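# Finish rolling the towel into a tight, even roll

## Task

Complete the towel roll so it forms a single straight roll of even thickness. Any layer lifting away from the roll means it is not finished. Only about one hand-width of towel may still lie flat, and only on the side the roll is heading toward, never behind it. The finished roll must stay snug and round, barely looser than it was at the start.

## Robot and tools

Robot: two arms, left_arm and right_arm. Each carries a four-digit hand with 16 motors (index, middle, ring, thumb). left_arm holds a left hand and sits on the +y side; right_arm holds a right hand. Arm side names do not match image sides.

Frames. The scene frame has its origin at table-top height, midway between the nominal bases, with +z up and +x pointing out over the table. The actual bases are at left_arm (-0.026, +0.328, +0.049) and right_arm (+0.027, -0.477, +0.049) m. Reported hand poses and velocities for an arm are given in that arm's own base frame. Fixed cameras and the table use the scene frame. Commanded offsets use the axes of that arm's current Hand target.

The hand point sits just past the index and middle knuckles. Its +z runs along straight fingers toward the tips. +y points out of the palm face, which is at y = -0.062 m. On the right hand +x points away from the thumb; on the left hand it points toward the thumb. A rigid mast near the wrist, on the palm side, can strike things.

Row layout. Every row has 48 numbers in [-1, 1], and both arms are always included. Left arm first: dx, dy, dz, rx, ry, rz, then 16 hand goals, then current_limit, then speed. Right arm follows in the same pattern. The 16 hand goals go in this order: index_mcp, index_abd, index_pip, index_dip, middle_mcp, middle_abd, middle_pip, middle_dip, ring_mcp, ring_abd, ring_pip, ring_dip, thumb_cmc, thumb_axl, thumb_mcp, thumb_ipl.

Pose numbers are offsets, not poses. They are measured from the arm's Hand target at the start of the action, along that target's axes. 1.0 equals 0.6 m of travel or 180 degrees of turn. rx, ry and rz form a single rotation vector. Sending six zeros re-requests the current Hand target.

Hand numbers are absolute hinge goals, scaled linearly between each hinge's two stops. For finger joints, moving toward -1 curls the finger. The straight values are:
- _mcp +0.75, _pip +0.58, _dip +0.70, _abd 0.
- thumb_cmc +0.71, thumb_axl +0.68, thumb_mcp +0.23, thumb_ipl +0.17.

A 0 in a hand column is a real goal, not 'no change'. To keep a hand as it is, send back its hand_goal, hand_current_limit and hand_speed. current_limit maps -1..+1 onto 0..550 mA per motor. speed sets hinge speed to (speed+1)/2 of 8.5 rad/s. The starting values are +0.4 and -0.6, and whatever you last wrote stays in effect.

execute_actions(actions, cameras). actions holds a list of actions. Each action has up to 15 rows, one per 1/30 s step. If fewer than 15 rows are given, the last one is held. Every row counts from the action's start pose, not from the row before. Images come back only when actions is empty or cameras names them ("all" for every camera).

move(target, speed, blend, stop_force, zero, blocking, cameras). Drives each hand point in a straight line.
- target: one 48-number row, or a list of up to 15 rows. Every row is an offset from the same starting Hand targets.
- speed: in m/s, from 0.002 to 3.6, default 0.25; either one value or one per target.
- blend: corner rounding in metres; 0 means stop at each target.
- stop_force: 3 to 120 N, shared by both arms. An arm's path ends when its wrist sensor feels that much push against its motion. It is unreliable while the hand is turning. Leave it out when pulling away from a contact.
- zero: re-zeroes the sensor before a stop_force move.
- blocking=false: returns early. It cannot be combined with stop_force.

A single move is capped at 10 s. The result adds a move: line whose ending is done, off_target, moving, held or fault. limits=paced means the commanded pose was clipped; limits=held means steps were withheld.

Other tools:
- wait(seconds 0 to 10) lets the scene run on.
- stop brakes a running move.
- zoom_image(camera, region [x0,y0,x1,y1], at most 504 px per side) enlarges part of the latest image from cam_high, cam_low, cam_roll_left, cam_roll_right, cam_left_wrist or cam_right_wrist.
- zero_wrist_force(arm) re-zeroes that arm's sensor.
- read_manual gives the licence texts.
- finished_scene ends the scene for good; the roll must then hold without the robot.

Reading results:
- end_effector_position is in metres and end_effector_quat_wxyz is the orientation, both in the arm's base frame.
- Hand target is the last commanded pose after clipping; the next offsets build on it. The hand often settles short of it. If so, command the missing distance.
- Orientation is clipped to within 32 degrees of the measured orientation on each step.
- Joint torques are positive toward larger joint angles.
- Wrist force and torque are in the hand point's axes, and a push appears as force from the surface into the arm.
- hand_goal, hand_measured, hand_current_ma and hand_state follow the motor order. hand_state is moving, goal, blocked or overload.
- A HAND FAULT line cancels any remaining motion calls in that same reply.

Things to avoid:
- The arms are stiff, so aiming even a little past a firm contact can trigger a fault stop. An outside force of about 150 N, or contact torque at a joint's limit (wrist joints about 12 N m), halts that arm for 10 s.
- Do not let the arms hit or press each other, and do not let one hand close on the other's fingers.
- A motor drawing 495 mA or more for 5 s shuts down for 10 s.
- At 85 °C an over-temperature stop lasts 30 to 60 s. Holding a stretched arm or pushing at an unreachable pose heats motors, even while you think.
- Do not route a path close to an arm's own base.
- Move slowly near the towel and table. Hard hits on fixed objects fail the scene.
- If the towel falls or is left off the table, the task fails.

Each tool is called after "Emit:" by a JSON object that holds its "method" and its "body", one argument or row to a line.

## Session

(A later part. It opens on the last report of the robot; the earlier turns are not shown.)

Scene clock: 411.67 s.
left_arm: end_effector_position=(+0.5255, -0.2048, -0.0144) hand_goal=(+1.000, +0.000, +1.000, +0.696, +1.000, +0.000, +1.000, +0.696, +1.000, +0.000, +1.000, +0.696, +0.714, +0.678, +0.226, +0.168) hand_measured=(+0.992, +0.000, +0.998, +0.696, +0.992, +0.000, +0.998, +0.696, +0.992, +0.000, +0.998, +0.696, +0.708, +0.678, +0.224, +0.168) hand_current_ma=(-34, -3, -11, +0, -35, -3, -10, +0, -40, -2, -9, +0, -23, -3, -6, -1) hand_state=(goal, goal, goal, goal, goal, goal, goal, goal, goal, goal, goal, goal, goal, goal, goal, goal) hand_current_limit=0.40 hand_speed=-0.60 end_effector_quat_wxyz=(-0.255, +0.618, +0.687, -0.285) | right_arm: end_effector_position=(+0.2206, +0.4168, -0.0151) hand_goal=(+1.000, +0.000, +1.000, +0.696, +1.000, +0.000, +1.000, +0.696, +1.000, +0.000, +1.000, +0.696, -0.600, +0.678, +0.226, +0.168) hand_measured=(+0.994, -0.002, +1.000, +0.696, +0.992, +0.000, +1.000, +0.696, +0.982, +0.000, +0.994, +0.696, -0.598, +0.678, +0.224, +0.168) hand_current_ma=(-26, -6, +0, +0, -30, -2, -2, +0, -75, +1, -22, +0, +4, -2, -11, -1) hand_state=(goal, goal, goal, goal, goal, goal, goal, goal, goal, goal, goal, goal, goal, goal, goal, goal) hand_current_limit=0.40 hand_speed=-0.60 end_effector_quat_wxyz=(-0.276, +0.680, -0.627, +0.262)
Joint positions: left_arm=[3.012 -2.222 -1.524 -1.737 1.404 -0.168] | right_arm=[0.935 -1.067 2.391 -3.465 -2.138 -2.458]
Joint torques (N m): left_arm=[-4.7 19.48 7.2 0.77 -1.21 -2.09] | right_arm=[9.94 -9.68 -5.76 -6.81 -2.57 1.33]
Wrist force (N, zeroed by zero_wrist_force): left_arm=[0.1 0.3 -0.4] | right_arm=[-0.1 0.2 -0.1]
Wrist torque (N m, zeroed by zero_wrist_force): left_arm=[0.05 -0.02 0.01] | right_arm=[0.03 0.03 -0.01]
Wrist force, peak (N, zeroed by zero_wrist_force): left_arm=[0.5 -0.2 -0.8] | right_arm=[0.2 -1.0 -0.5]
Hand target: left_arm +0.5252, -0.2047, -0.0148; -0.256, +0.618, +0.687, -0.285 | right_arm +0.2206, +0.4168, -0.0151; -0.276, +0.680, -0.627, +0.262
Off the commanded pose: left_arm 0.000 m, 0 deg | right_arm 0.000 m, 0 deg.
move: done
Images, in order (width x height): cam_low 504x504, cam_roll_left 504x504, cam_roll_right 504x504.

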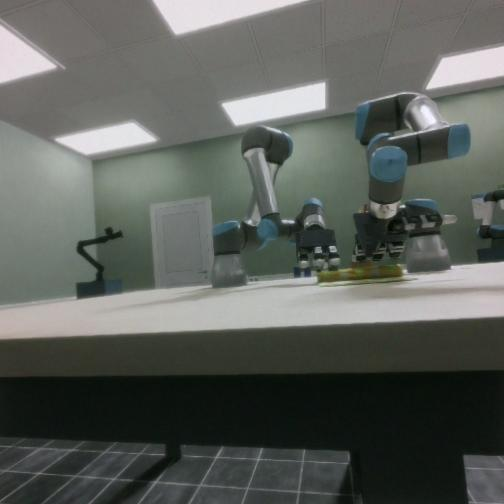

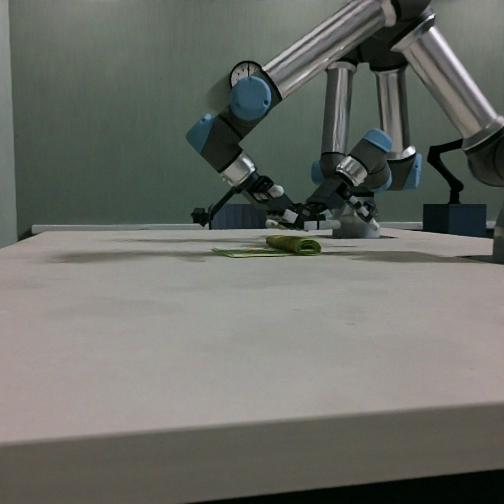

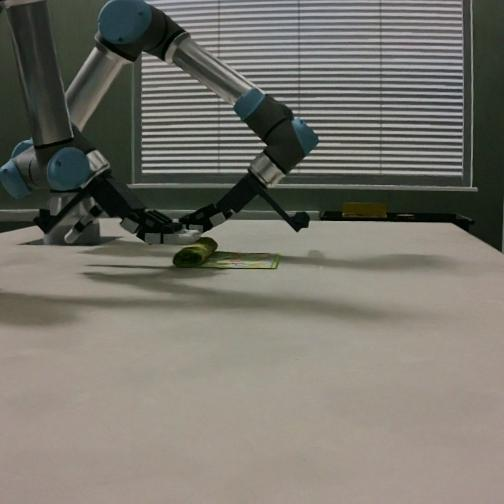

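Emit:
{"method": "move", "body": {
  "target": [0,0.0307,0.0307,0,0,0,1.0,0,1.0,0.696,1.0,0,1.0,0.696,1.0,0,1.0,0.696,0.714,0.678,0.226,0.168,0.4,-0.6, 0,0.0106,0.0106,0,0,0,1.0,0,1.0,0.696,1.0,0,1.0,0.696,1.0,0,1.0,0.696,-0.6,0.678,0.226,0.168,0.4,-0.6],
  "speed": 0.05,
  "cameras": ["cam_high","cam_roll_right","cam_roll_left","cam_low"]
}}

Emit:
{"method": "zoom_image", "body": {
  "camera": "cam_roll_right",
  "region": [130, 200, 290, 280]
}}

Emit:
{"method": "zoom_image", "body": {
  "camera": "cam_roll_left",
  "region": [230, 180, 350, 270]
}}

Emit:
{"method": "zoom_image", "body": {
  "camera": "cam_low",
  "region": [290, 210, 430, 310]
}}

Scene clock: 450.00 s.
left_arm: end_effector_position=(+0.5250, -0.2047, -0.0412) hand_goal=(+1.000, +0.000, +1.000, +0.696, +1.000, +0.000, +1.000, +0.696, +1.000, +0.000, +1.000, +0.696, +0.714, +0.678, +0.226, +0.168) hand_measured=(+0.992, +0.000, +0.998, +0.696, +0.994, +0.000, +0.998, +0.696, +0.996, +0.000, +0.998, +0.696, +0.708, +0.678, +0.224, +0.168) hand_current_ma=(-34, -3, -11, +0, -27, -3, -10, +0, -20, -2, -9, +0, -23, -3, -6, -1) hand_state=(goal, goal, goal, goal, goal, goal, goal, goal, goal, goal, goal, goal, goal, goal, goal, goal) hand_current_limit=0.40 hand_speed=-0.60 end_effector_quat_wxyz=(-0.256, +0.617, +0.687, -0.285) end_effector_velocity=(-0.001, +0.000, +0.002) end_effector_angular_velocity=(+0.001, +0.002, +0.001) | right_arm: end_effector_position=(+0.2205, +0.4167, -0.0242) hand_goal=(+1.000, +0.000, +1.000, +0.696, +1.000, +0.000, +1.000, +0.696, +1.000, +0.000, +1.000, +0.696, -0.600, +0.678, +0.226, +0.168) hand_measured=(+0.994, -0.002, +1.000, +0.696, +0.992, +0.000, +1.000, +0.696, +0.982, +0.000, +0.994, +0.696, -0.598, +0.678, +0.224, +0.168) hand_current_ma=(-26, -6, +0, +0, -30, -2, -2, +0, -75, +1, -22, +0, +4, -2, -11, -1) hand_state=(goal, goal, goal, goal, goal, goal, goal, goal, goal, goal, goal, goal, goal, goal, goal, goal) hand_current_limit=0.40 hand_speed=-0.60 end_effector_quat_wxyz=(-0.276, +0.680, -0.627, +0.262) end_effector_velocity=(+0.000, +0.000, +0.000) end_effector_angular_velocity=(-0.003, +0.001, +0.001)
Joint positions: left_arm=[3.012 -2.259 -1.54 -1.685 1.404 -0.168] | right_arm=[0.935 -1.036 2.391 -3.495 -2.138 -2.458]
Joint velocities: left_arm=[0 0.003 0 -0.005 0 -0.001] | right_arm=[0.001 -0.002 0 0.005 0 -0.001]
Joint torques (N m): left_arm=[2.94 66.95 24.04 -1.14 1.16 1.9] | right_arm=[-5.81 -47.54 -15.48 0.04 -0.81 -1.62]
Wrist force (N, zeroed by zero_wrist_force): left_arm=[0.2 -2.0 -3.0] | right_arm=[0.0 0.2 0.0]
Wrist torque (N m, zeroed by zero_wrist_force): left_arm=[0.28 -0.10 0.08] | right_arm=[0.02 0.02 0.02]
Wrist force, peak (N, zeroed by zero_wrist_force): left_arm=[0.1 -2.7 -3.0] | right_arm=[-0.3 0.2 0.6]
Hand target: left_arm +0.5252, -0.2047, -0.0408; -0.256, +0.618, +0.687, -0.285 | right_arm +0.2206, +0.4167, -0.0241; -0.276, +0.680, -0.627, +0.262
Off the commanded pose: left_arm 0.000 m, 0 deg | right_arm 0.000 m, 0 deg.
move: done
Images, in order (width x height): cam_high 504x504, cam_low 504x504, cam_roll_left 504x504, cam_roll_right 504x504.

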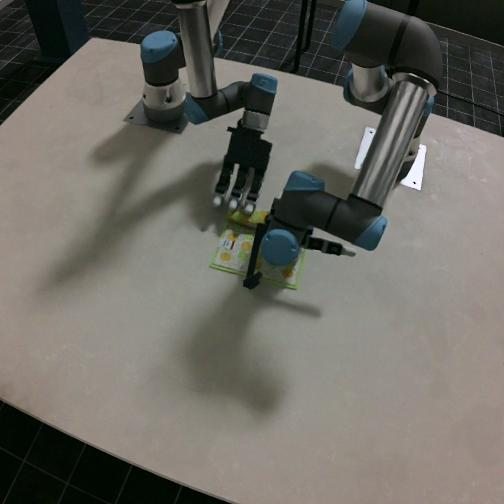

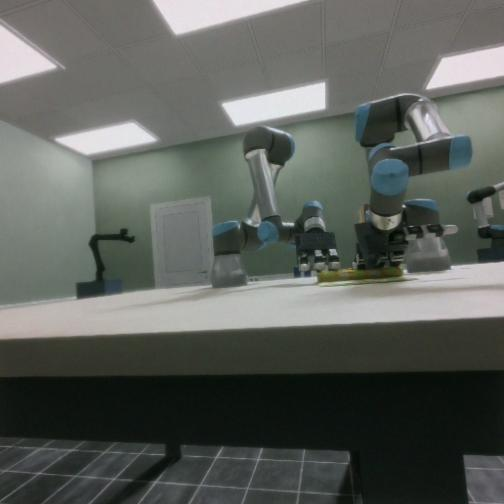

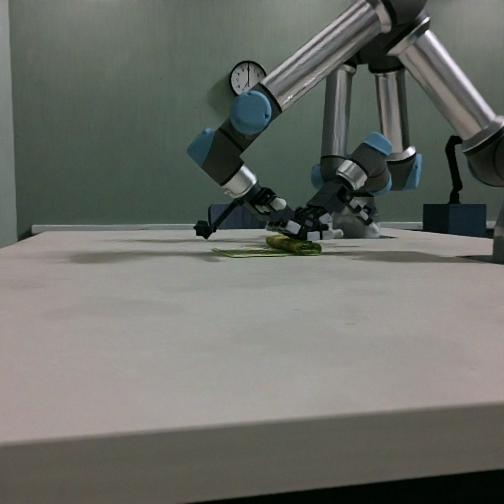

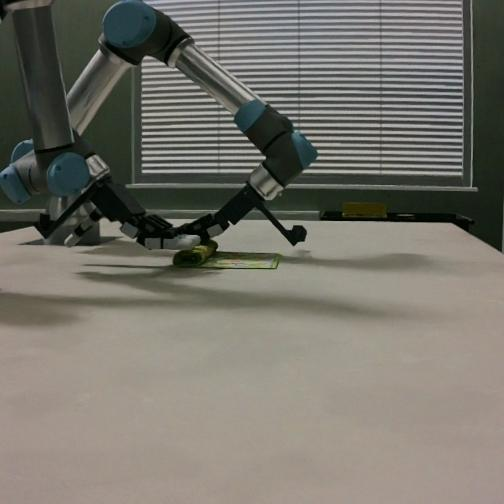

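Scaled by 3.150 from the camera's 504x504 image, which has a finer 720x720 frame.

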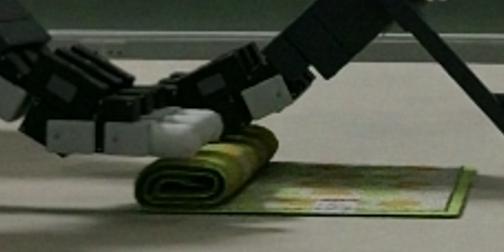

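Scaled by 4.200 from the camera's 504x504 image, which has a finer 720x720 frame.

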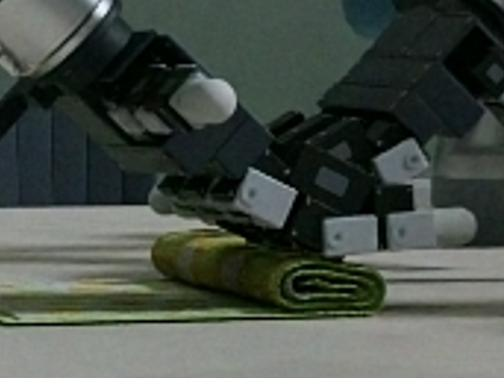

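Scaled by 3.600 from the camera's 504x504 image, which has a finer 720x720 frame.

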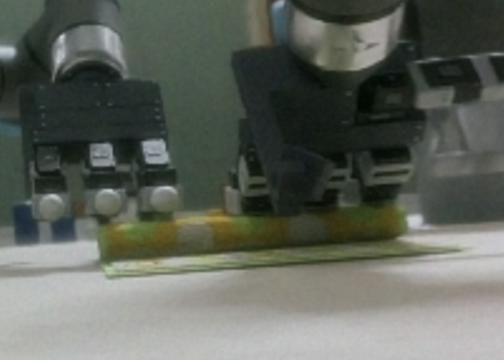

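Emit:
{"method": "move", "body": {
  "target": [
    [0,-0.0024,-0.0024,0,0,0,1.0,0,1.0,0.696,1.0,0,1.0,0.696,1.0,0,1.0,0.696,0.714,0.678,0.226,0.168,0.4,-0.6, 0,0.0047,0.0047,0,0,0,1.0,0,1.0,0.696,1.0,0,1.0,0.696,1.0,0,1.0,0.696,-0.6,0.678,0.226,0.168,0.4,-0.6],
    [0,0.0683,-0.0731,0,0,0,1.0,0,1.0,0.696,1.0,0,1.0,0.696,1.0,0,1.0,0.696,0.714,0.678,0.226,0.168,0.4,-0.6, 0,-0.0684,0.0730,0,0,0,1.0,0,1.0,0.696,1.0,0,1.0,0.696,1.0,0,1.0,0.696,-0.6,0.678,0.226,0.168,0.4,-0.6]
  ],
  "speed": 0.05,
  "cameras": ["cam_high","cam_roll_right","cam_roll_left","cam_low"]
}}

Emit:
{"method": "zoom_image", "body": {
  "camera": "cam_roll_right",
  "region": [150, 200, 310, 280]
}}

Emit:
{"method": "zoom_image", "body": {
  "camera": "cam_roll_left",
  "region": [210, 180, 330, 270]
}}

Emit:
{"method": "zoom_image", "body": {
  "camera": "cam_high",
  "region": [190, 180, 330, 300]
}}

Emit:
{"method": "zoom_image", "body": {
  "camera": "cam_low",
  "region": [290, 210, 430, 310]
}}

Scene clock: 467.20 s.
left_arm: end_effector_position=(+0.5849, -0.1982, -0.0390) hand_goal=(+1.000, +0.000, +1.000, +0.696, +1.000, +0.000, +1.000, +0.696, +1.000, +0.000, +1.000, +0.696, +0.714, +0.678, +0.226, +0.168) hand_measured=(+0.992, +0.000, +0.998, +0.696, +0.992, +0.000, +0.998, +0.696, +0.992, +0.000, +0.998, +0.696, +0.708, +0.678, +0.224, +0.168) hand_current_ma=(-35, -3, -11, +0, -31, -3, -10, +0, -33, -2, -9, +0, -23, -3, -7, -1) hand_state=(goal, goal, goal, goal, goal, goal, goal, goal, goal, goal, goal, goal, goal, goal, goal, goal) hand_current_limit=0.40 hand_speed=-0.60 end_effector_quat_wxyz=(-0.256, +0.618, +0.687, -0.285) | right_arm: end_effector_position=(+0.2804, +0.4213, -0.0265) hand_goal=(+1.000, +0.000, +1.000, +0.696, +1.000, +0.000, +1.000, +0.696, +1.000, +0.000, +1.000, +0.696, -0.600, +0.678, +0.226, +0.168) hand_measured=(+0.992, -0.002, +1.000, +0.696, +0.992, +0.000, +1.000, +0.696, +0.982, +0.000, +0.994, +0.696, -0.598, +0.678, +0.224, +0.168) hand_current_ma=(-27, -6, +0, +0, -32, -2, -2, +0, -75, +1, -22, +0, +4, -2, -11, -1) hand_state=(goal, goal, goal, goal, goal, goal, goal, goal, goal, goal, goal, goal, goal, goal, goal, goal) hand_current_limit=0.40 hand_speed=-0.60 end_effector_quat_wxyz=(-0.276, +0.680, -0.627, +0.262)
Joint positions: left_arm=[3.032 -2.366 -1.332 -1.788 1.418 -0.154] | right_arm=[0.826 -0.992 2.309 -3.511 -2.077 -2.563]
Joint torques (N m): left_arm=[-7.76 77.5 3.56 0.21 -0.86 -0.21] | right_arm=[12.13 -42.09 0.92 -2.23 -3.16 1.03]
Wrist force (N, zeroed by zero_wrist_force): left_arm=[0.1 0.1 -0.7] | right_arm=[0.0 0.0 -0.1]
Wrist torque (N m, zeroed by zero_wrist_force): left_arm=[0.09 -0.06 -0.01] | right_arm=[-0.02 0.03 0.01]
Wrist force, peak (N, zeroed by zero_wrist_force): left_arm=[0.5 -2.3 -3.2] | right_arm=[-1.7 1.1 -0.7]
Hand target: left_arm +0.5849, -0.1983, -0.0388; -0.256, +0.618, +0.687, -0.285 | right_arm +0.2804, +0.4213, -0.0263; -0.276, +0.680, -0.627, +0.262
Off the commanded pose: left_arm 0.000 m, 0 deg | right_arm 0.000 m, 0 deg.
move: done
Images, in order (width x height): cam_high 504x504, cam_low 504x504, cam_roll_left 504x504, cam_roll_right 504x504.

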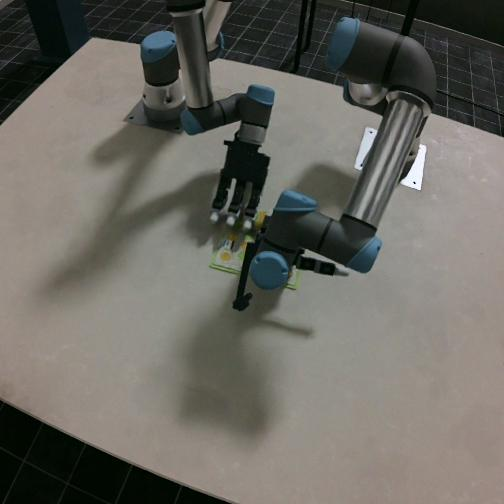

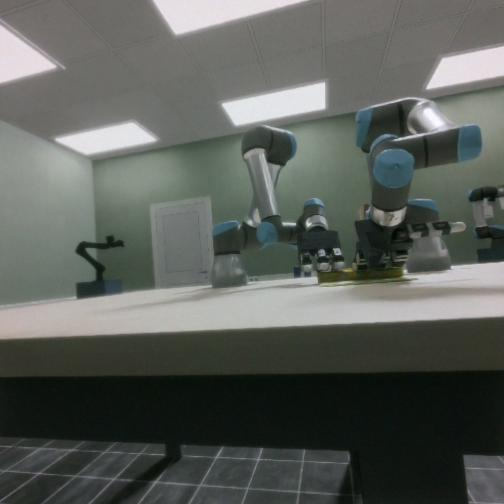

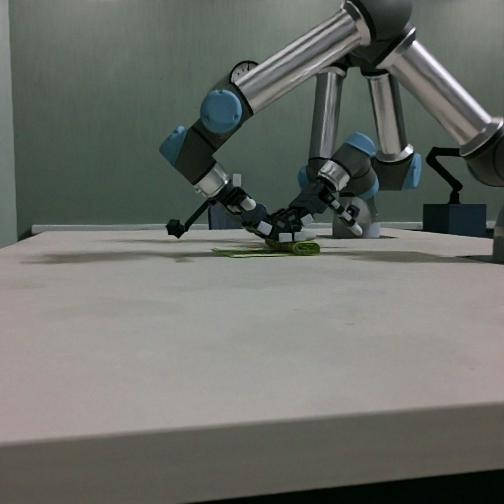

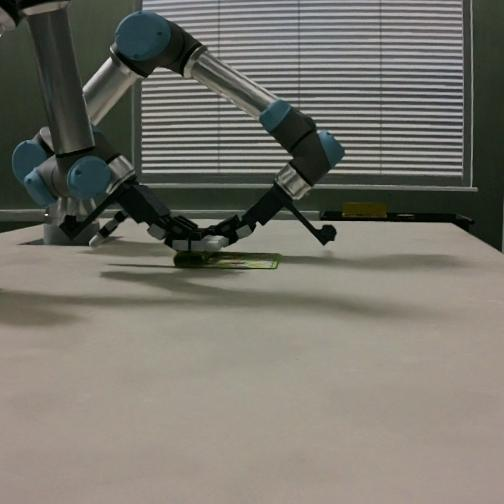

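Scaled by 3.150 from the camera's 504x504 image, which has a finer 720x720 frame.

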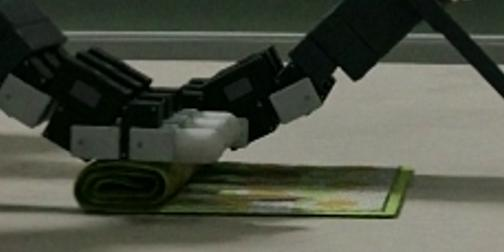

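Scaled by 4.200 from the camera's 504x504 image, which has a finer 720x720 frame.

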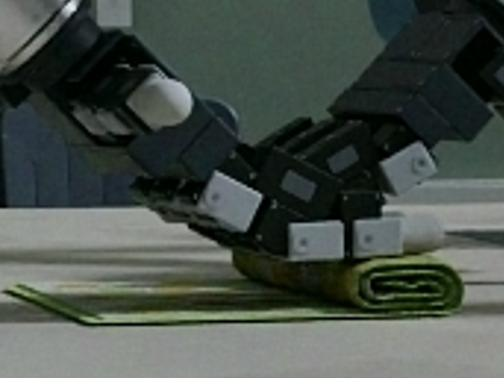

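Scaled by 3.600 from the camera's 504x504 image, which has a finer 720x720 frame.

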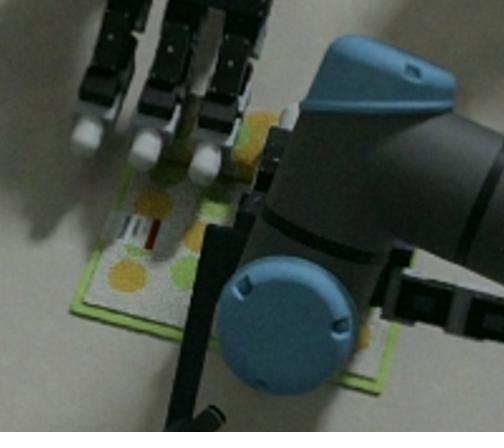

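Scaled by 3.600 from the camera's 504x504 image, which has a finer 720x720 frame.

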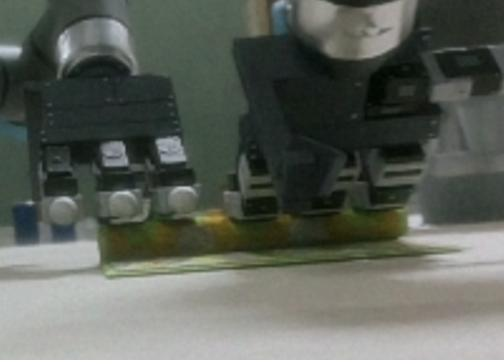

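Emit:
{"method": "move", "body": {
  "target": [
    [0,-0.0236,-0.0236,0,0,0,1.0,0,1.0,0.696,1.0,0,1.0,0.696,1.0,0,1.0,0.696,0.714,0.678,0.226,0.168,0.4,-0.6, 0,-0.0236,-0.0236,0,0,0,1.0,0,1.0,0.696,1.0,0,1.0,0.696,1.0,0,1.0,0.696,-0.6,0.678,0.226,0.168,0.4,-0.6],
    [0,-0.0412,-0.006,0,0,0,1.0,0,1.0,0.696,1.0,0,1.0,0.696,1.0,0,1.0,0.696,0.714,0.678,0.226,0.168,0.4,-0.6, 0,0.0565,-0.1037,0,0,0,1.0,0,1.0,0.696,1.0,0,1.0,0.696,1.0,0,1.0,0.696,-0.6,0.678,0.226,0.168,0.4,-0.6]
  ],
  "speed": 0.1,
  "blend": 0.005,
  "cameras": ["cam_high","cam_roll_right","cam_roll_left","cam_low"]
}}

Emit:
{"method": "zoom_image", "body": {
  "camera": "cam_roll_right",
  "region": [150, 200, 310, 280]
}}

Emit:
{"method": "zoom_image", "body": {
  "camera": "cam_roll_left",
  "region": [210, 180, 330, 270]
}}

Emit:
{"method": "zoom_image", "body": {
  "camera": "cam_high",
  "region": [190, 180, 330, 300]
}}

Emit:
{"method": "zoom_image", "body": {
  "camera": "cam_low",
  "region": [290, 210, 430, 310]
}}

Scene clock: 541.10 s.
left_arm: end_effector_position=(+0.5700, -0.2000, -0.0186) hand_goal=(+1.000, +0.000, +1.000, +0.696, +1.000, +0.000, +1.000, +0.696, +1.000, +0.000, +1.000, +0.696, +0.714, +0.678, +0.226, +0.168) hand_measured=(+0.992, +0.000, +0.998, +0.696, +0.992, +0.000, +0.998, +0.696, +0.992, +0.000, +0.998, +0.696, +0.708, +0.678, +0.224, +0.168) hand_current_ma=(-36, -3, -11, +0, -36, -3, -10, +0, -40, -2, -9, +0, -23, -3, -7, -1) hand_state=(goal, goal, goal, goal, goal, goal, goal, goal, goal, goal, goal, goal, goal, goal, goal, goal) hand_current_limit=0.40 hand_speed=-0.60 end_effector_quat_wxyz=(-0.255, +0.618, +0.687, -0.285) | right_arm: end_effector_position=(+0.2127, +0.4163, -0.0059) hand_goal=(+1.000, +0.000, +1.000, +0.696, +1.000, +0.000, +1.000, +0.696, +1.000, +0.000, +1.000, +0.696, -0.600, +0.678, +0.226, +0.168) hand_measured=(+0.992, -0.002, +1.000, +0.696, +0.990, +0.000, +1.000, +0.696, +0.982, +0.000, +0.994, +0.696, -0.600, +0.678, +0.224, +0.168) hand_current_ma=(-30, -5, +0, +0, -35, -2, -2, +0, -72, +0, -22, +0, +2, -2, -12, -1) hand_state=(goal, goal, goal, goal, goal, goal, goal, goal, goal, goal, goal, goal, goal, goal, goal, goal) hand_current_limit=0.40 hand_speed=-0.60 end_effector_quat_wxyz=(-0.276, +0.680, -0.627, +0.262)
Joint positions: left_arm=[3.027 -2.311 -1.374 -1.8 1.415 -0.157] | right_arm=[0.951 -1.103 2.401 -3.429 -2.147 -2.443]
Joint torques (N m): left_arm=[0.9 26.2 36.49 -0.73 -0.51 -1.35] | right_arm=[-1.57 -9.98 -14.5 -6.92 1.56 -0.19]
Wrist force (N, zeroed by zero_wrist_force): left_arm=[0.4 0.3 -0.2] | right_arm=[0.1 -0.3 0.0]
Wrist torque (N m, zeroed by zero_wrist_force): left_arm=[0.04 -0.06 0.04] | right_arm=[-0.04 -0.03 -0.15]
Wrist force, peak (N, zeroed by zero_wrist_force): left_arm=[0.2 1.8 0.5] | right_arm=[3.2 -2.7 2.5]
Hand target: left_arm +0.5700, -0.1999, -0.0188; -0.256, +0.618, +0.687, -0.285 | right_arm +0.2127, +0.4163, -0.0060; -0.276, +0.680, -0.627, +0.262
Off the commanded pose: left_arm 0.000 m, 0 deg | right_arm 0.000 m, 0 deg.
move: done
Images, in order (width x height): cam_high 504x504, cam_low 504x504, cam_roll_left 504x504, cam_roll_right 504x504.

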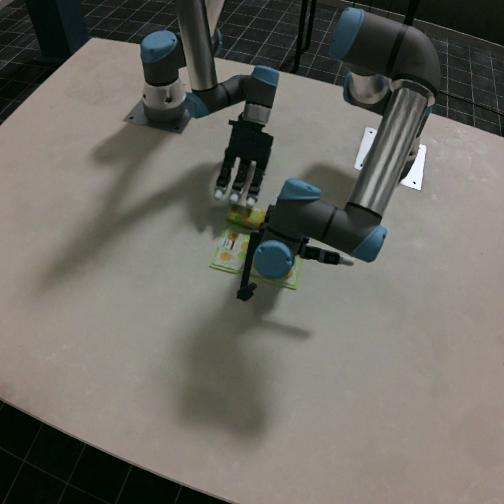

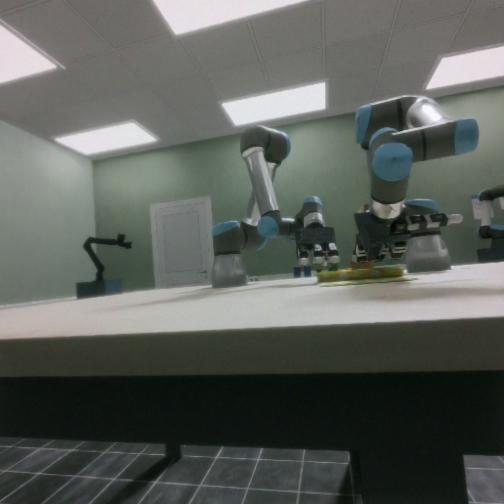

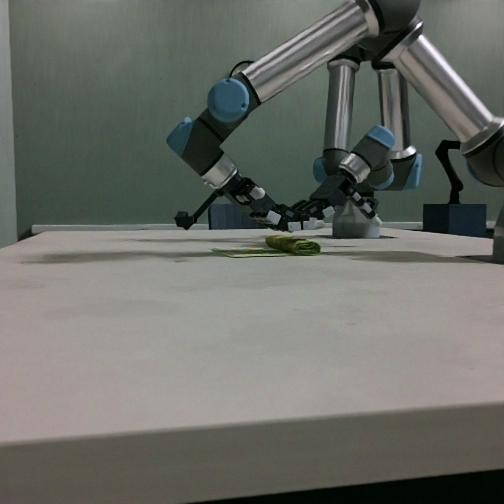

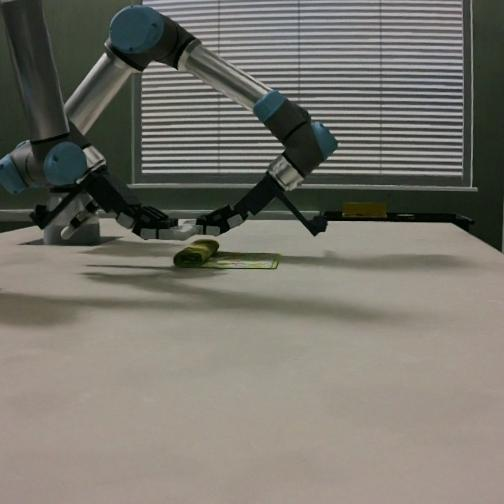

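Scaled by 3.150 from the camera's 504x504 image, which has a finer 720x720 frame.

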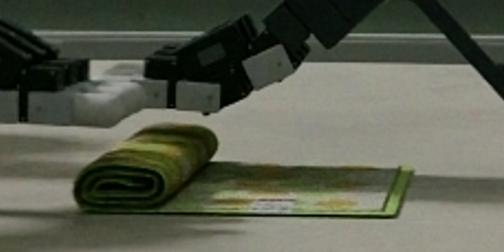

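Scaled by 4.200 from the camera's 504x504 image, which has a finer 720x720 frame.

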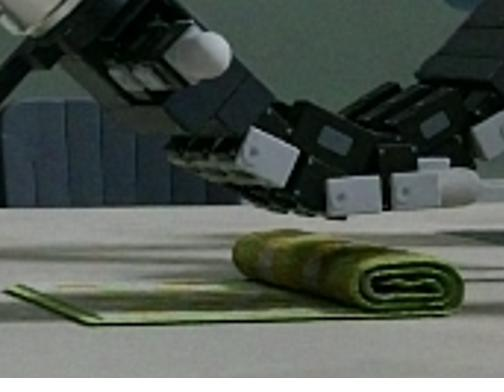

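Scaled by 3.600 from the camera's 504x504 image, which has a finer 720x720 frame.

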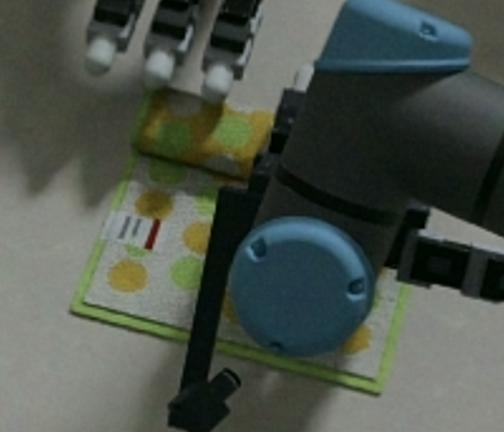

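Scaled by 3.600 from the camera's 504x504 image, which has a finer 720x720 frame.

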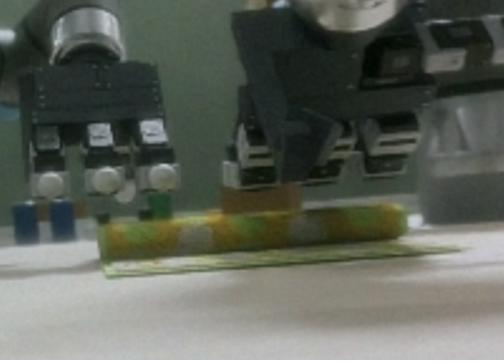

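Emit:
{"method": "move", "body": {
  "target": [0,0.0354,0.0354,0,0,0,1.0,0,1.0,0.696,1.0,0,1.0,0.696,1.0,0,1.0,0.696,0.714,0.678,0.226,0.168,0.4,-0.6, 0,0.0413,0.0413,0,0,0,1.0,0,1.0,0.696,1.0,0,1.0,0.696,1.0,0,1.0,0.696,-0.6,0.678,0.226,0.168,0.4,-0.6],
  "speed": 0.02,
  "stop_force": 4,
  "cameras": ["cam_roll_right","cam_roll_left"]
}}

Emit:
{"method": "zoom_image", "body": {
  "camera": "cam_roll_right",
  "region": [150, 200, 310, 280]
}}

Emit:
{"method": "zoom_image", "body": {
  "camera": "cam_roll_left",
  "region": [210, 180, 330, 270]
}}

Scene clock: 552.17 s.
left_arm: end_effector_position=(+0.5700, -0.1999, -0.0466) hand_goal=(+1.000, +0.000, +1.000, +0.696, +1.000, +0.000, +1.000, +0.696, +1.000, +0.000, +1.000, +0.696, +0.714, +0.678, +0.226, +0.168) hand_measured=(+1.000, +0.000, +1.000, +0.696, +1.000, +0.000, +1.000, +0.696, +1.000, +0.000, +1.000, +0.696, +0.708, +0.678, +0.224, +0.168) hand_current_ma=(+0, -3, +0, +0, +0, -3, +0, +0, +0, -2, +0, +0, -23, -3, -7, -1) hand_state=(goal, goal, goal, goal, goal, goal, goal, goal, goal, goal, goal, goal, goal, goal, goal, goal) hand_current_limit=0.40 hand_speed=-0.60 end_effector_quat_wxyz=(-0.256, +0.618, +0.687, -0.285) | right_arm: end_effector_position=(+0.2126, +0.4159, -0.0395) hand_goal=(+1.000, +0.000, +1.000, +0.696, +1.000, +0.000, +1.000, +0.696, +1.000, +0.000, +1.000, +0.696, -0.600, +0.678, +0.226, +0.168) hand_measured=(+1.000, -0.002, +1.000, +0.712, +1.000, +0.000, +1.000, +0.704, +0.982, +0.000, +0.994, +0.696, -0.600, +0.678, +0.224, +0.168) hand_current_ma=(+1, -5, +1, +62, +0, -2, +0, +27, -72, +0, -22, +0, +2, -2, -12, -1) hand_state=(goal, goal, goal, goal, goal, goal, goal, goal, goal, goal, goal, goal, goal, goal, goal, goal) hand_current_limit=0.40 hand_speed=-0.60 end_effector_quat_wxyz=(-0.276, +0.680, -0.627, +0.262)
Joint positions: left_arm=[3.027 -2.347 -1.39 -1.748 1.415 -0.157] | right_arm=[0.951 -0.989 2.397 -3.54 -2.147 -2.443]
Joint torques (N m): left_arm=[0.55 74.5 33.98 1.22 0.73 1.41] | right_arm=[-9.63 -51.83 1.8 -5.1 1.35 -0.73]
Wrist force (N, zeroed by zero_wrist_force): left_arm=[0.2 -2.2 -4.2] | right_arm=[0.0 -2.1 -2.4]
Wrist torque (N m, zeroed by zero_wrist_force): left_arm=[0.58 -0.11 0.08] | right_arm=[0.49 0.02 -0.09]
Wrist force, peak (N, zeroed by zero_wrist_force): left_arm=[0.3 -3.4 -5.8] | right_arm=[0.0 -3.9 -3.8]
Hand target: left_arm +0.5700, -0.1999, -0.0466; -0.256, +0.618, +0.687, -0.285 (not the last commanded pose) | right_arm +0.2126, +0.4159, -0.0395; -0.276, +0.680, -0.627, +0.262 (not the last commanded pose)
Off the commanded pose: left_arm 0.002 m, 0 deg | right_arm 0.002 m, 0 deg.
move: contact (left_arm, right_arm)
Images, in order (width x height): cam_roll_left 504x504, cam_roll_right 504x504.

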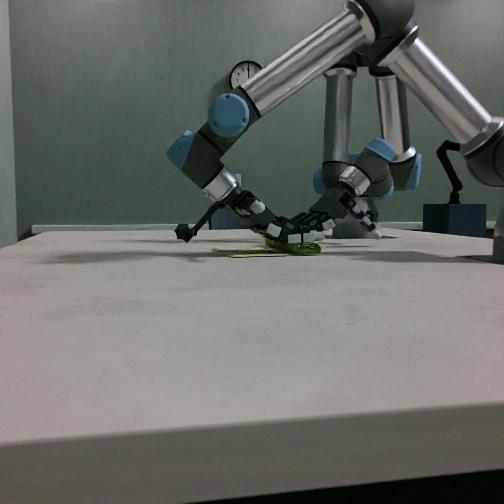

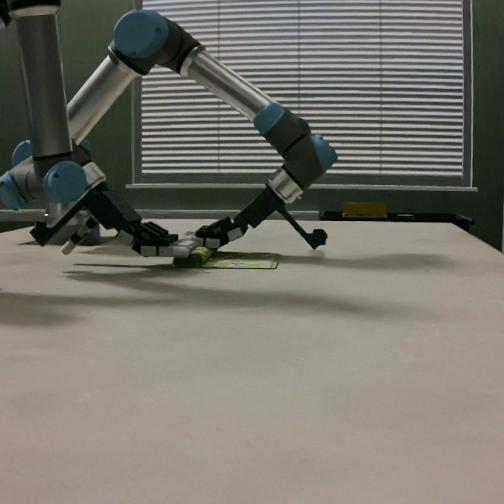

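Scaled by 3.150 from the camera's 504x504 image, which has a finer 720x720 frame.

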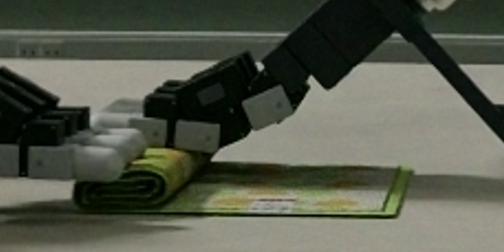

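Scaled by 4.200 from the camera's 504x504 image, which has a finer 720x720 frame.

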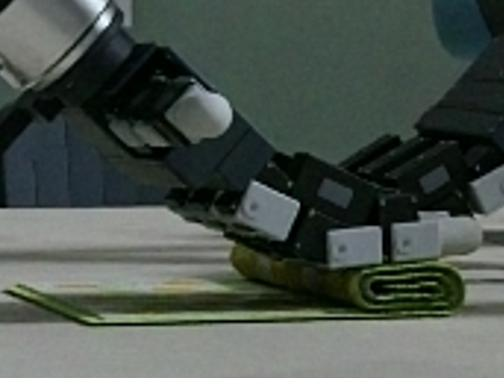

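Emit:
{"method": "move", "body": {
  "target": [0,0.0283,-0.0283,0,0,0,1.0,0,1.0,0.696,1.0,0,1.0,0.696,1.0,0,1.0,0.696,0.714,0.678,0.226,0.168,0.4,-0.6, 0,-0.0283,0.0283,0,0,0,1.0,0,1.0,0.696,1.0,0,1.0,0.696,1.0,0,1.0,0.696,-0.6,0.678,0.226,0.168,0.4,-0.6],
  "speed": 0.05,
  "cameras": ["cam_roll_right","cam_roll_left"]
}}

Emit:
{"method": "zoom_image", "body": {
  "camera": "cam_roll_right",
  "region": [150, 200, 310, 280]
}}

Emit:
{"method": "zoom_image", "body": {
  "camera": "cam_roll_left",
  "region": [210, 180, 330, 270]
}}

Scene clock: 560.43 s.
left_arm: end_effector_position=(+0.5939, -0.1973, -0.0469) hand_goal=(+1.000, +0.000, +1.000, +0.696, +1.000, +0.000, +1.000, +0.696, +1.000, +0.000, +1.000, +0.696, +0.714, +0.678, +0.226, +0.168) hand_measured=(+1.000, +0.002, +1.000, +0.696, +1.000, +0.000, +1.000, +0.696, +1.000, +0.000, +1.000, +0.696, +0.708, +0.678, +0.224, +0.168) hand_current_ma=(-1, +4, +0, +0, +0, +2, +0, +0, +0, +2, +0, +0, -23, -3, -7, -1) hand_state=(goal, goal, goal, goal, goal, goal, goal, goal, goal, goal, goal, goal, goal, goal, goal, goal) hand_current_limit=0.40 hand_speed=-0.60 end_effector_quat_wxyz=(-0.256, +0.618, +0.687, -0.285) | right_arm: end_effector_position=(+0.2366, +0.4178, -0.0397) hand_goal=(+1.000, +0.000, +1.000, +0.696, +1.000, +0.000, +1.000, +0.696, +1.000, +0.000, +1.000, +0.696, -0.600, +0.678, +0.226, +0.168) hand_measured=(+1.000, -0.012, +1.000, +0.702, +0.998, -0.004, +1.000, +0.702, +0.982, +0.000, +0.994, +0.696, -0.600, +0.678, +0.224, +0.168) hand_current_ma=(-1, -34, +1, +17, -8, -11, +0, +17, -72, +0, -22, +0, +2, -2, -12, -1) hand_state=(goal, goal, goal, goal, goal, goal, goal, goal, goal, goal, goal, goal, goal, goal, goal, goal) hand_current_limit=0.40 hand_speed=-0.60 end_effector_quat_wxyz=(-0.276, +0.680, -0.627, +0.262)
Joint positions: left_arm=[3.035 -2.393 -1.302 -1.791 1.42 -0.152] | right_arm=[0.904 -0.975 2.368 -3.549 -2.121 -2.489]
Joint torques (N m): left_arm=[-8.1 75.74 2.36 2.7 -0.71 -0.06] | right_arm=[10.46 -39.7 2 -3.53 -1.8 1.05]
Wrist force (N, zeroed by zero_wrist_force): left_arm=[0.3 -5.1 -5.2] | right_arm=[0.4 -0.4 -0.8]
Wrist torque (N m, zeroed by zero_wrist_force): left_arm=[0.64 -0.24 0.21] | right_arm=[0.10 0.08 0.08]
Wrist force, peak (N, zeroed by zero_wrist_force): left_arm=[0.3 -5.1 -5.2] | right_arm=[-0.1 -2.6 -2.7]
Hand target: left_arm +0.5939, -0.1974, -0.0466; -0.256, +0.618, +0.687, -0.285 | right_arm +0.2365, +0.4178, -0.0396; -0.276, +0.680, -0.627, +0.262
Off the commanded pose: left_arm 0.000 m, 0 deg | right_arm 0.000 m, 0 deg.
move: done
Images, in order (width x height): cam_roll_left 504x504, cam_roll_right 504x504.

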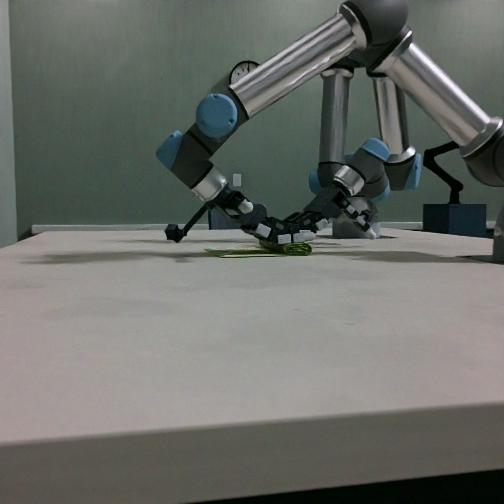

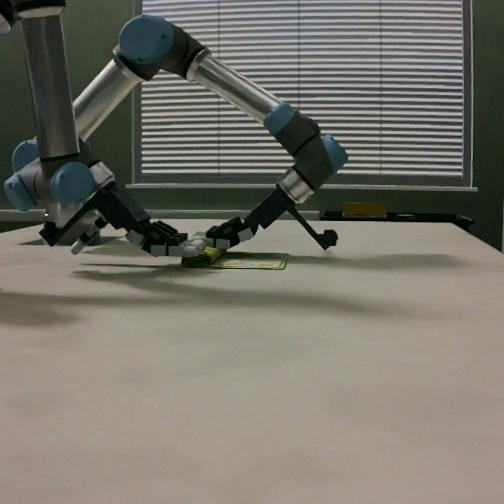

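Scaled by 3.150 from the camera's 504x504 image, which has a finer 720x720 frame.

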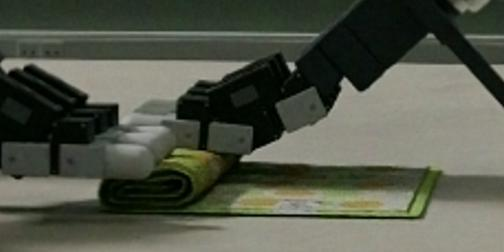

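Scaled by 4.200 from the camera's 504x504 image, which has a finer 720x720 frame.

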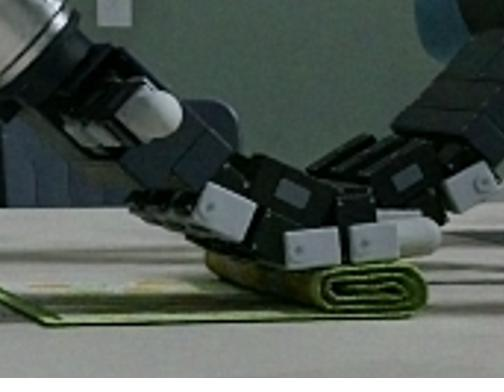

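Emit:
{"method": "move", "body": {
  "target": [
    [0.084,-0.2307,-0.163,0,0,0,0.754,0,0.576,0.696,0.754,0,0.576,0.696,0.754,0,0.576,0.696,-0.6,0.678,0.226,0.168,0.4,-0.6, -0.0308,-0.1753,-0.2748,-0.1111,0,0,0.754,0,0.576,0.696,0.754,0,0.576,0.696,0.754,0,0.576,0.696,-0.6,0.678,0.226,0.168,0.4,-0.6],
    [0.3117,-0.5915,-0.1792,0,-0.3536,-0.3536,0.754,0,0.576,0.696,0.754,0,0.576,0.696,0.754,0,0.576,0.696,-0.6,0.678,0.226,0.168,0.4,-0.6, -0.0308,-0.1753,-0.2748,-0.1111,0,0,0.754,0,0.576,0.696,0.754,0,0.576,0.696,0.754,0,0.576,0.696,-0.6,0.678,0.226,0.168,0.4,-0.6]
  ],
  "speed": 0.35,
  "blend": 0.03,
  "cameras": ["cam_high","cam_roll_right","cam_roll_left","cam_low"]
}}

Emit:
{"method": "zoom_image", "body": {
  "camera": "cam_roll_right",
  "region": [150, 200, 310, 280]
}}

Emit:
{"method": "zoom_image", "body": {
  "camera": "cam_roll_left",
  "region": [200, 200, 320, 270]
}}

Emit:
{"method": "zoom_image", "body": {
  "camera": "cam_high",
  "region": [190, 180, 330, 300]
}}

Emit:
{"method": "zoom_image", "body": {
  "camera": "cam_low",
  "region": [290, 210, 430, 310]
}}

Scene clock: 655.60 s.
left_arm: end_effector_position=(+0.4000, -0.0299, +0.2801) hand_goal=(+0.754, +0.000, +0.576, +0.696, +0.754, +0.000, +0.576, +0.696, +0.754, +0.000, +0.576, +0.696, -0.600, +0.678, +0.226, +0.168) hand_measured=(+0.748, +0.000, +0.576, +0.698, +0.748, +0.000, +0.576, +0.698, +0.746, +0.000, +0.576, +0.698, -0.598, +0.678, +0.224, +0.168) hand_current_ma=(-29, +2, +1, +7, -29, +0, +1, +8, -31, +0, +2, +10, +9, -3, -8, -1) hand_state=(goal, goal, goal, goal, goal, goal, goal, goal, goal, goal, goal, goal, goal, goal, goal, goal) hand_current_limit=0.40 hand_speed=-0.60 end_effector_quat_wxyz=(+0.020, -0.049, +0.922, -0.382) | right_arm: end_effector_position=(+0.1937, +0.4351, +0.1513) hand_goal=(+0.754, +0.000, +0.576, +0.696, +0.754, +0.000, +0.576, +0.696, +0.754, +0.000, +0.576, +0.696, -0.600, +0.678, +0.226, +0.168) hand_measured=(+0.750, +0.000, +0.578, +0.698, +0.750, +0.002, +0.578, +0.698, +0.748, +0.000, +0.576, +0.696, -0.600, +0.678, +0.224, +0.168) hand_current_ma=(-13, -2, +3, +7, -15, +5, +3, +9, -19, +0, +2, +3, +1, -2, -12, -1) hand_state=(goal, goal, goal, goal, goal, goal, goal, goal, goal, goal, goal, goal, goal, goal, goal, goal) hand_current_limit=0.40 hand_speed=-0.60 end_effector_quat_wxyz=(-0.154, +0.718, -0.663, +0.150)
Joint positions: left_arm=[3.645 -1.365 -1.879 -1.837 0.86 -1.036] | right_arm=[0.867 -1.545 2.146 -2.479 -1.88 -2.402]
Joint torques (N m): left_arm=[6.95 20.04 42.98 -0.04 0.94 -1.66] | right_arm=[11.52 -38.91 -32.72 0.27 1.48 -1.39]
Wrist force (N, zeroed by zero_wrist_force): left_arm=[0.1 -0.3 -0.2] | right_arm=[-0.3 -1.8 0.9]
Wrist torque (N m, zeroed by zero_wrist_force): left_arm=[0.06 0.02 -0.03] | right_arm=[-0.16 0.03 -0.14]
Wrist force, peak (N, zeroed by zero_wrist_force): left_arm=[0.4 -9.6 -5.8] | right_arm=[-0.2 -3.2 -2.2]
Hand target: left_arm +0.4000, -0.0299, +0.2802; +0.021, -0.049, +0.922, -0.382 | right_arm +0.1937, +0.4351, +0.1513; -0.154, +0.718, -0.663, +0.150
Off the commanded pose: left_arm 0.000 m, 0 deg | right_arm 0.000 m, 0 deg.
move: done
Images, in order (width x height): cam_high 504x504, cam_low 504x504, cam_roll_left 504x504, cam_roll_right 504x504.

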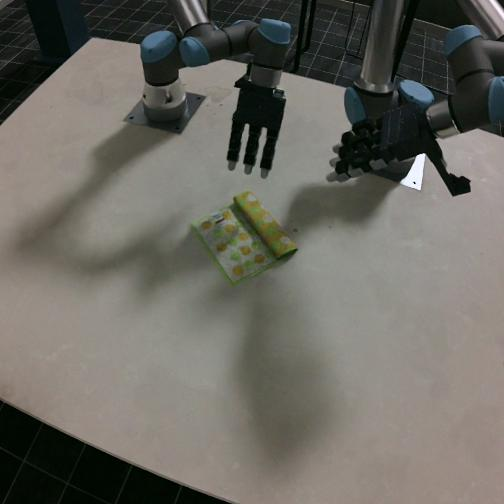

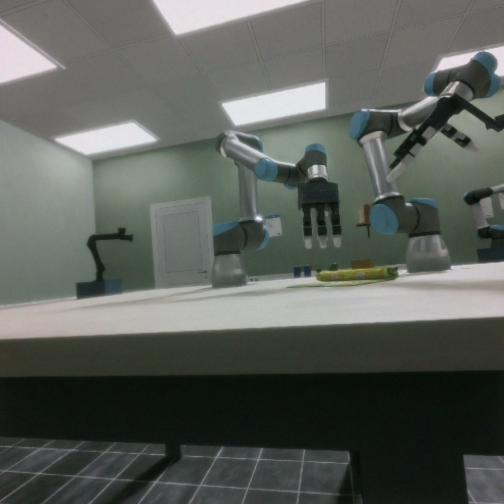

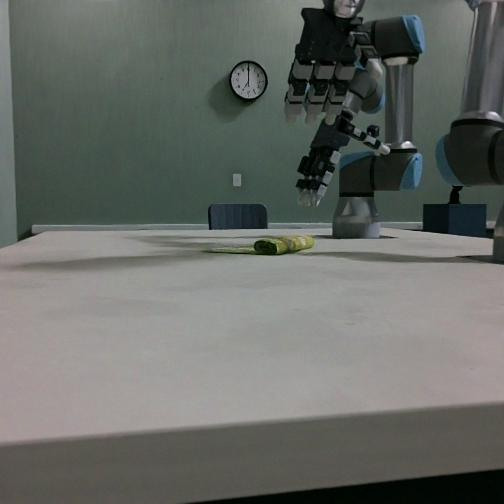

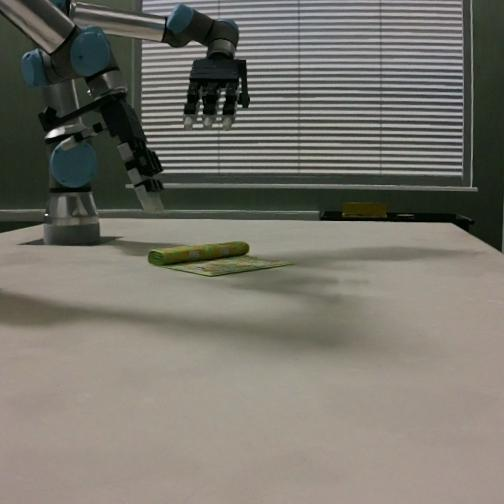

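Scaled by 3.150 from the camera's 504x504 image, which has a finer 720x720 frame.

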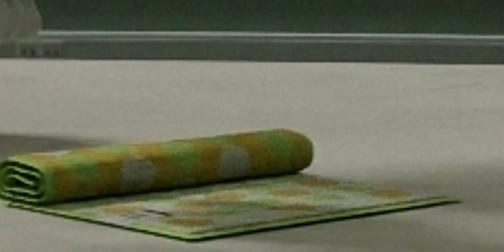

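Scaled by 4.200 from the camera's 504x504 image, which has a finer 720x720 frame.

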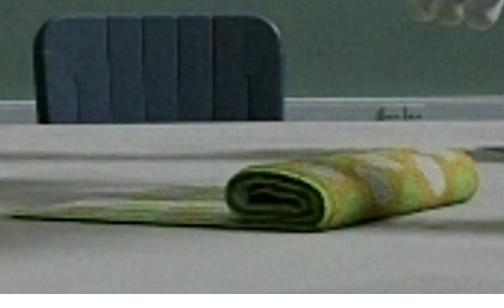

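Scaled by 3.600 from the camera's 504x504 image, which has a finer 720x720 frame.

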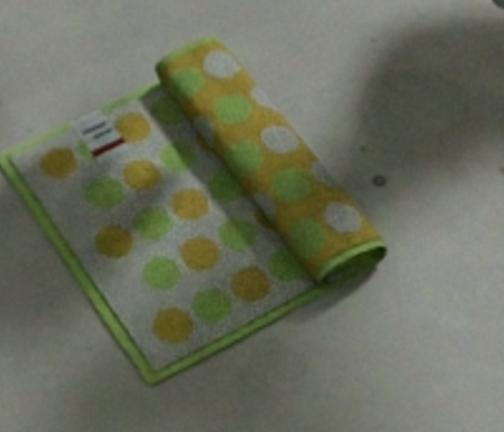

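Scaled by 3.600 from the camera's 504x504 image, which has a finer 720x720 frame.

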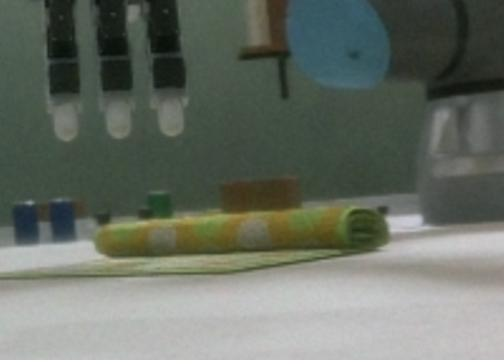

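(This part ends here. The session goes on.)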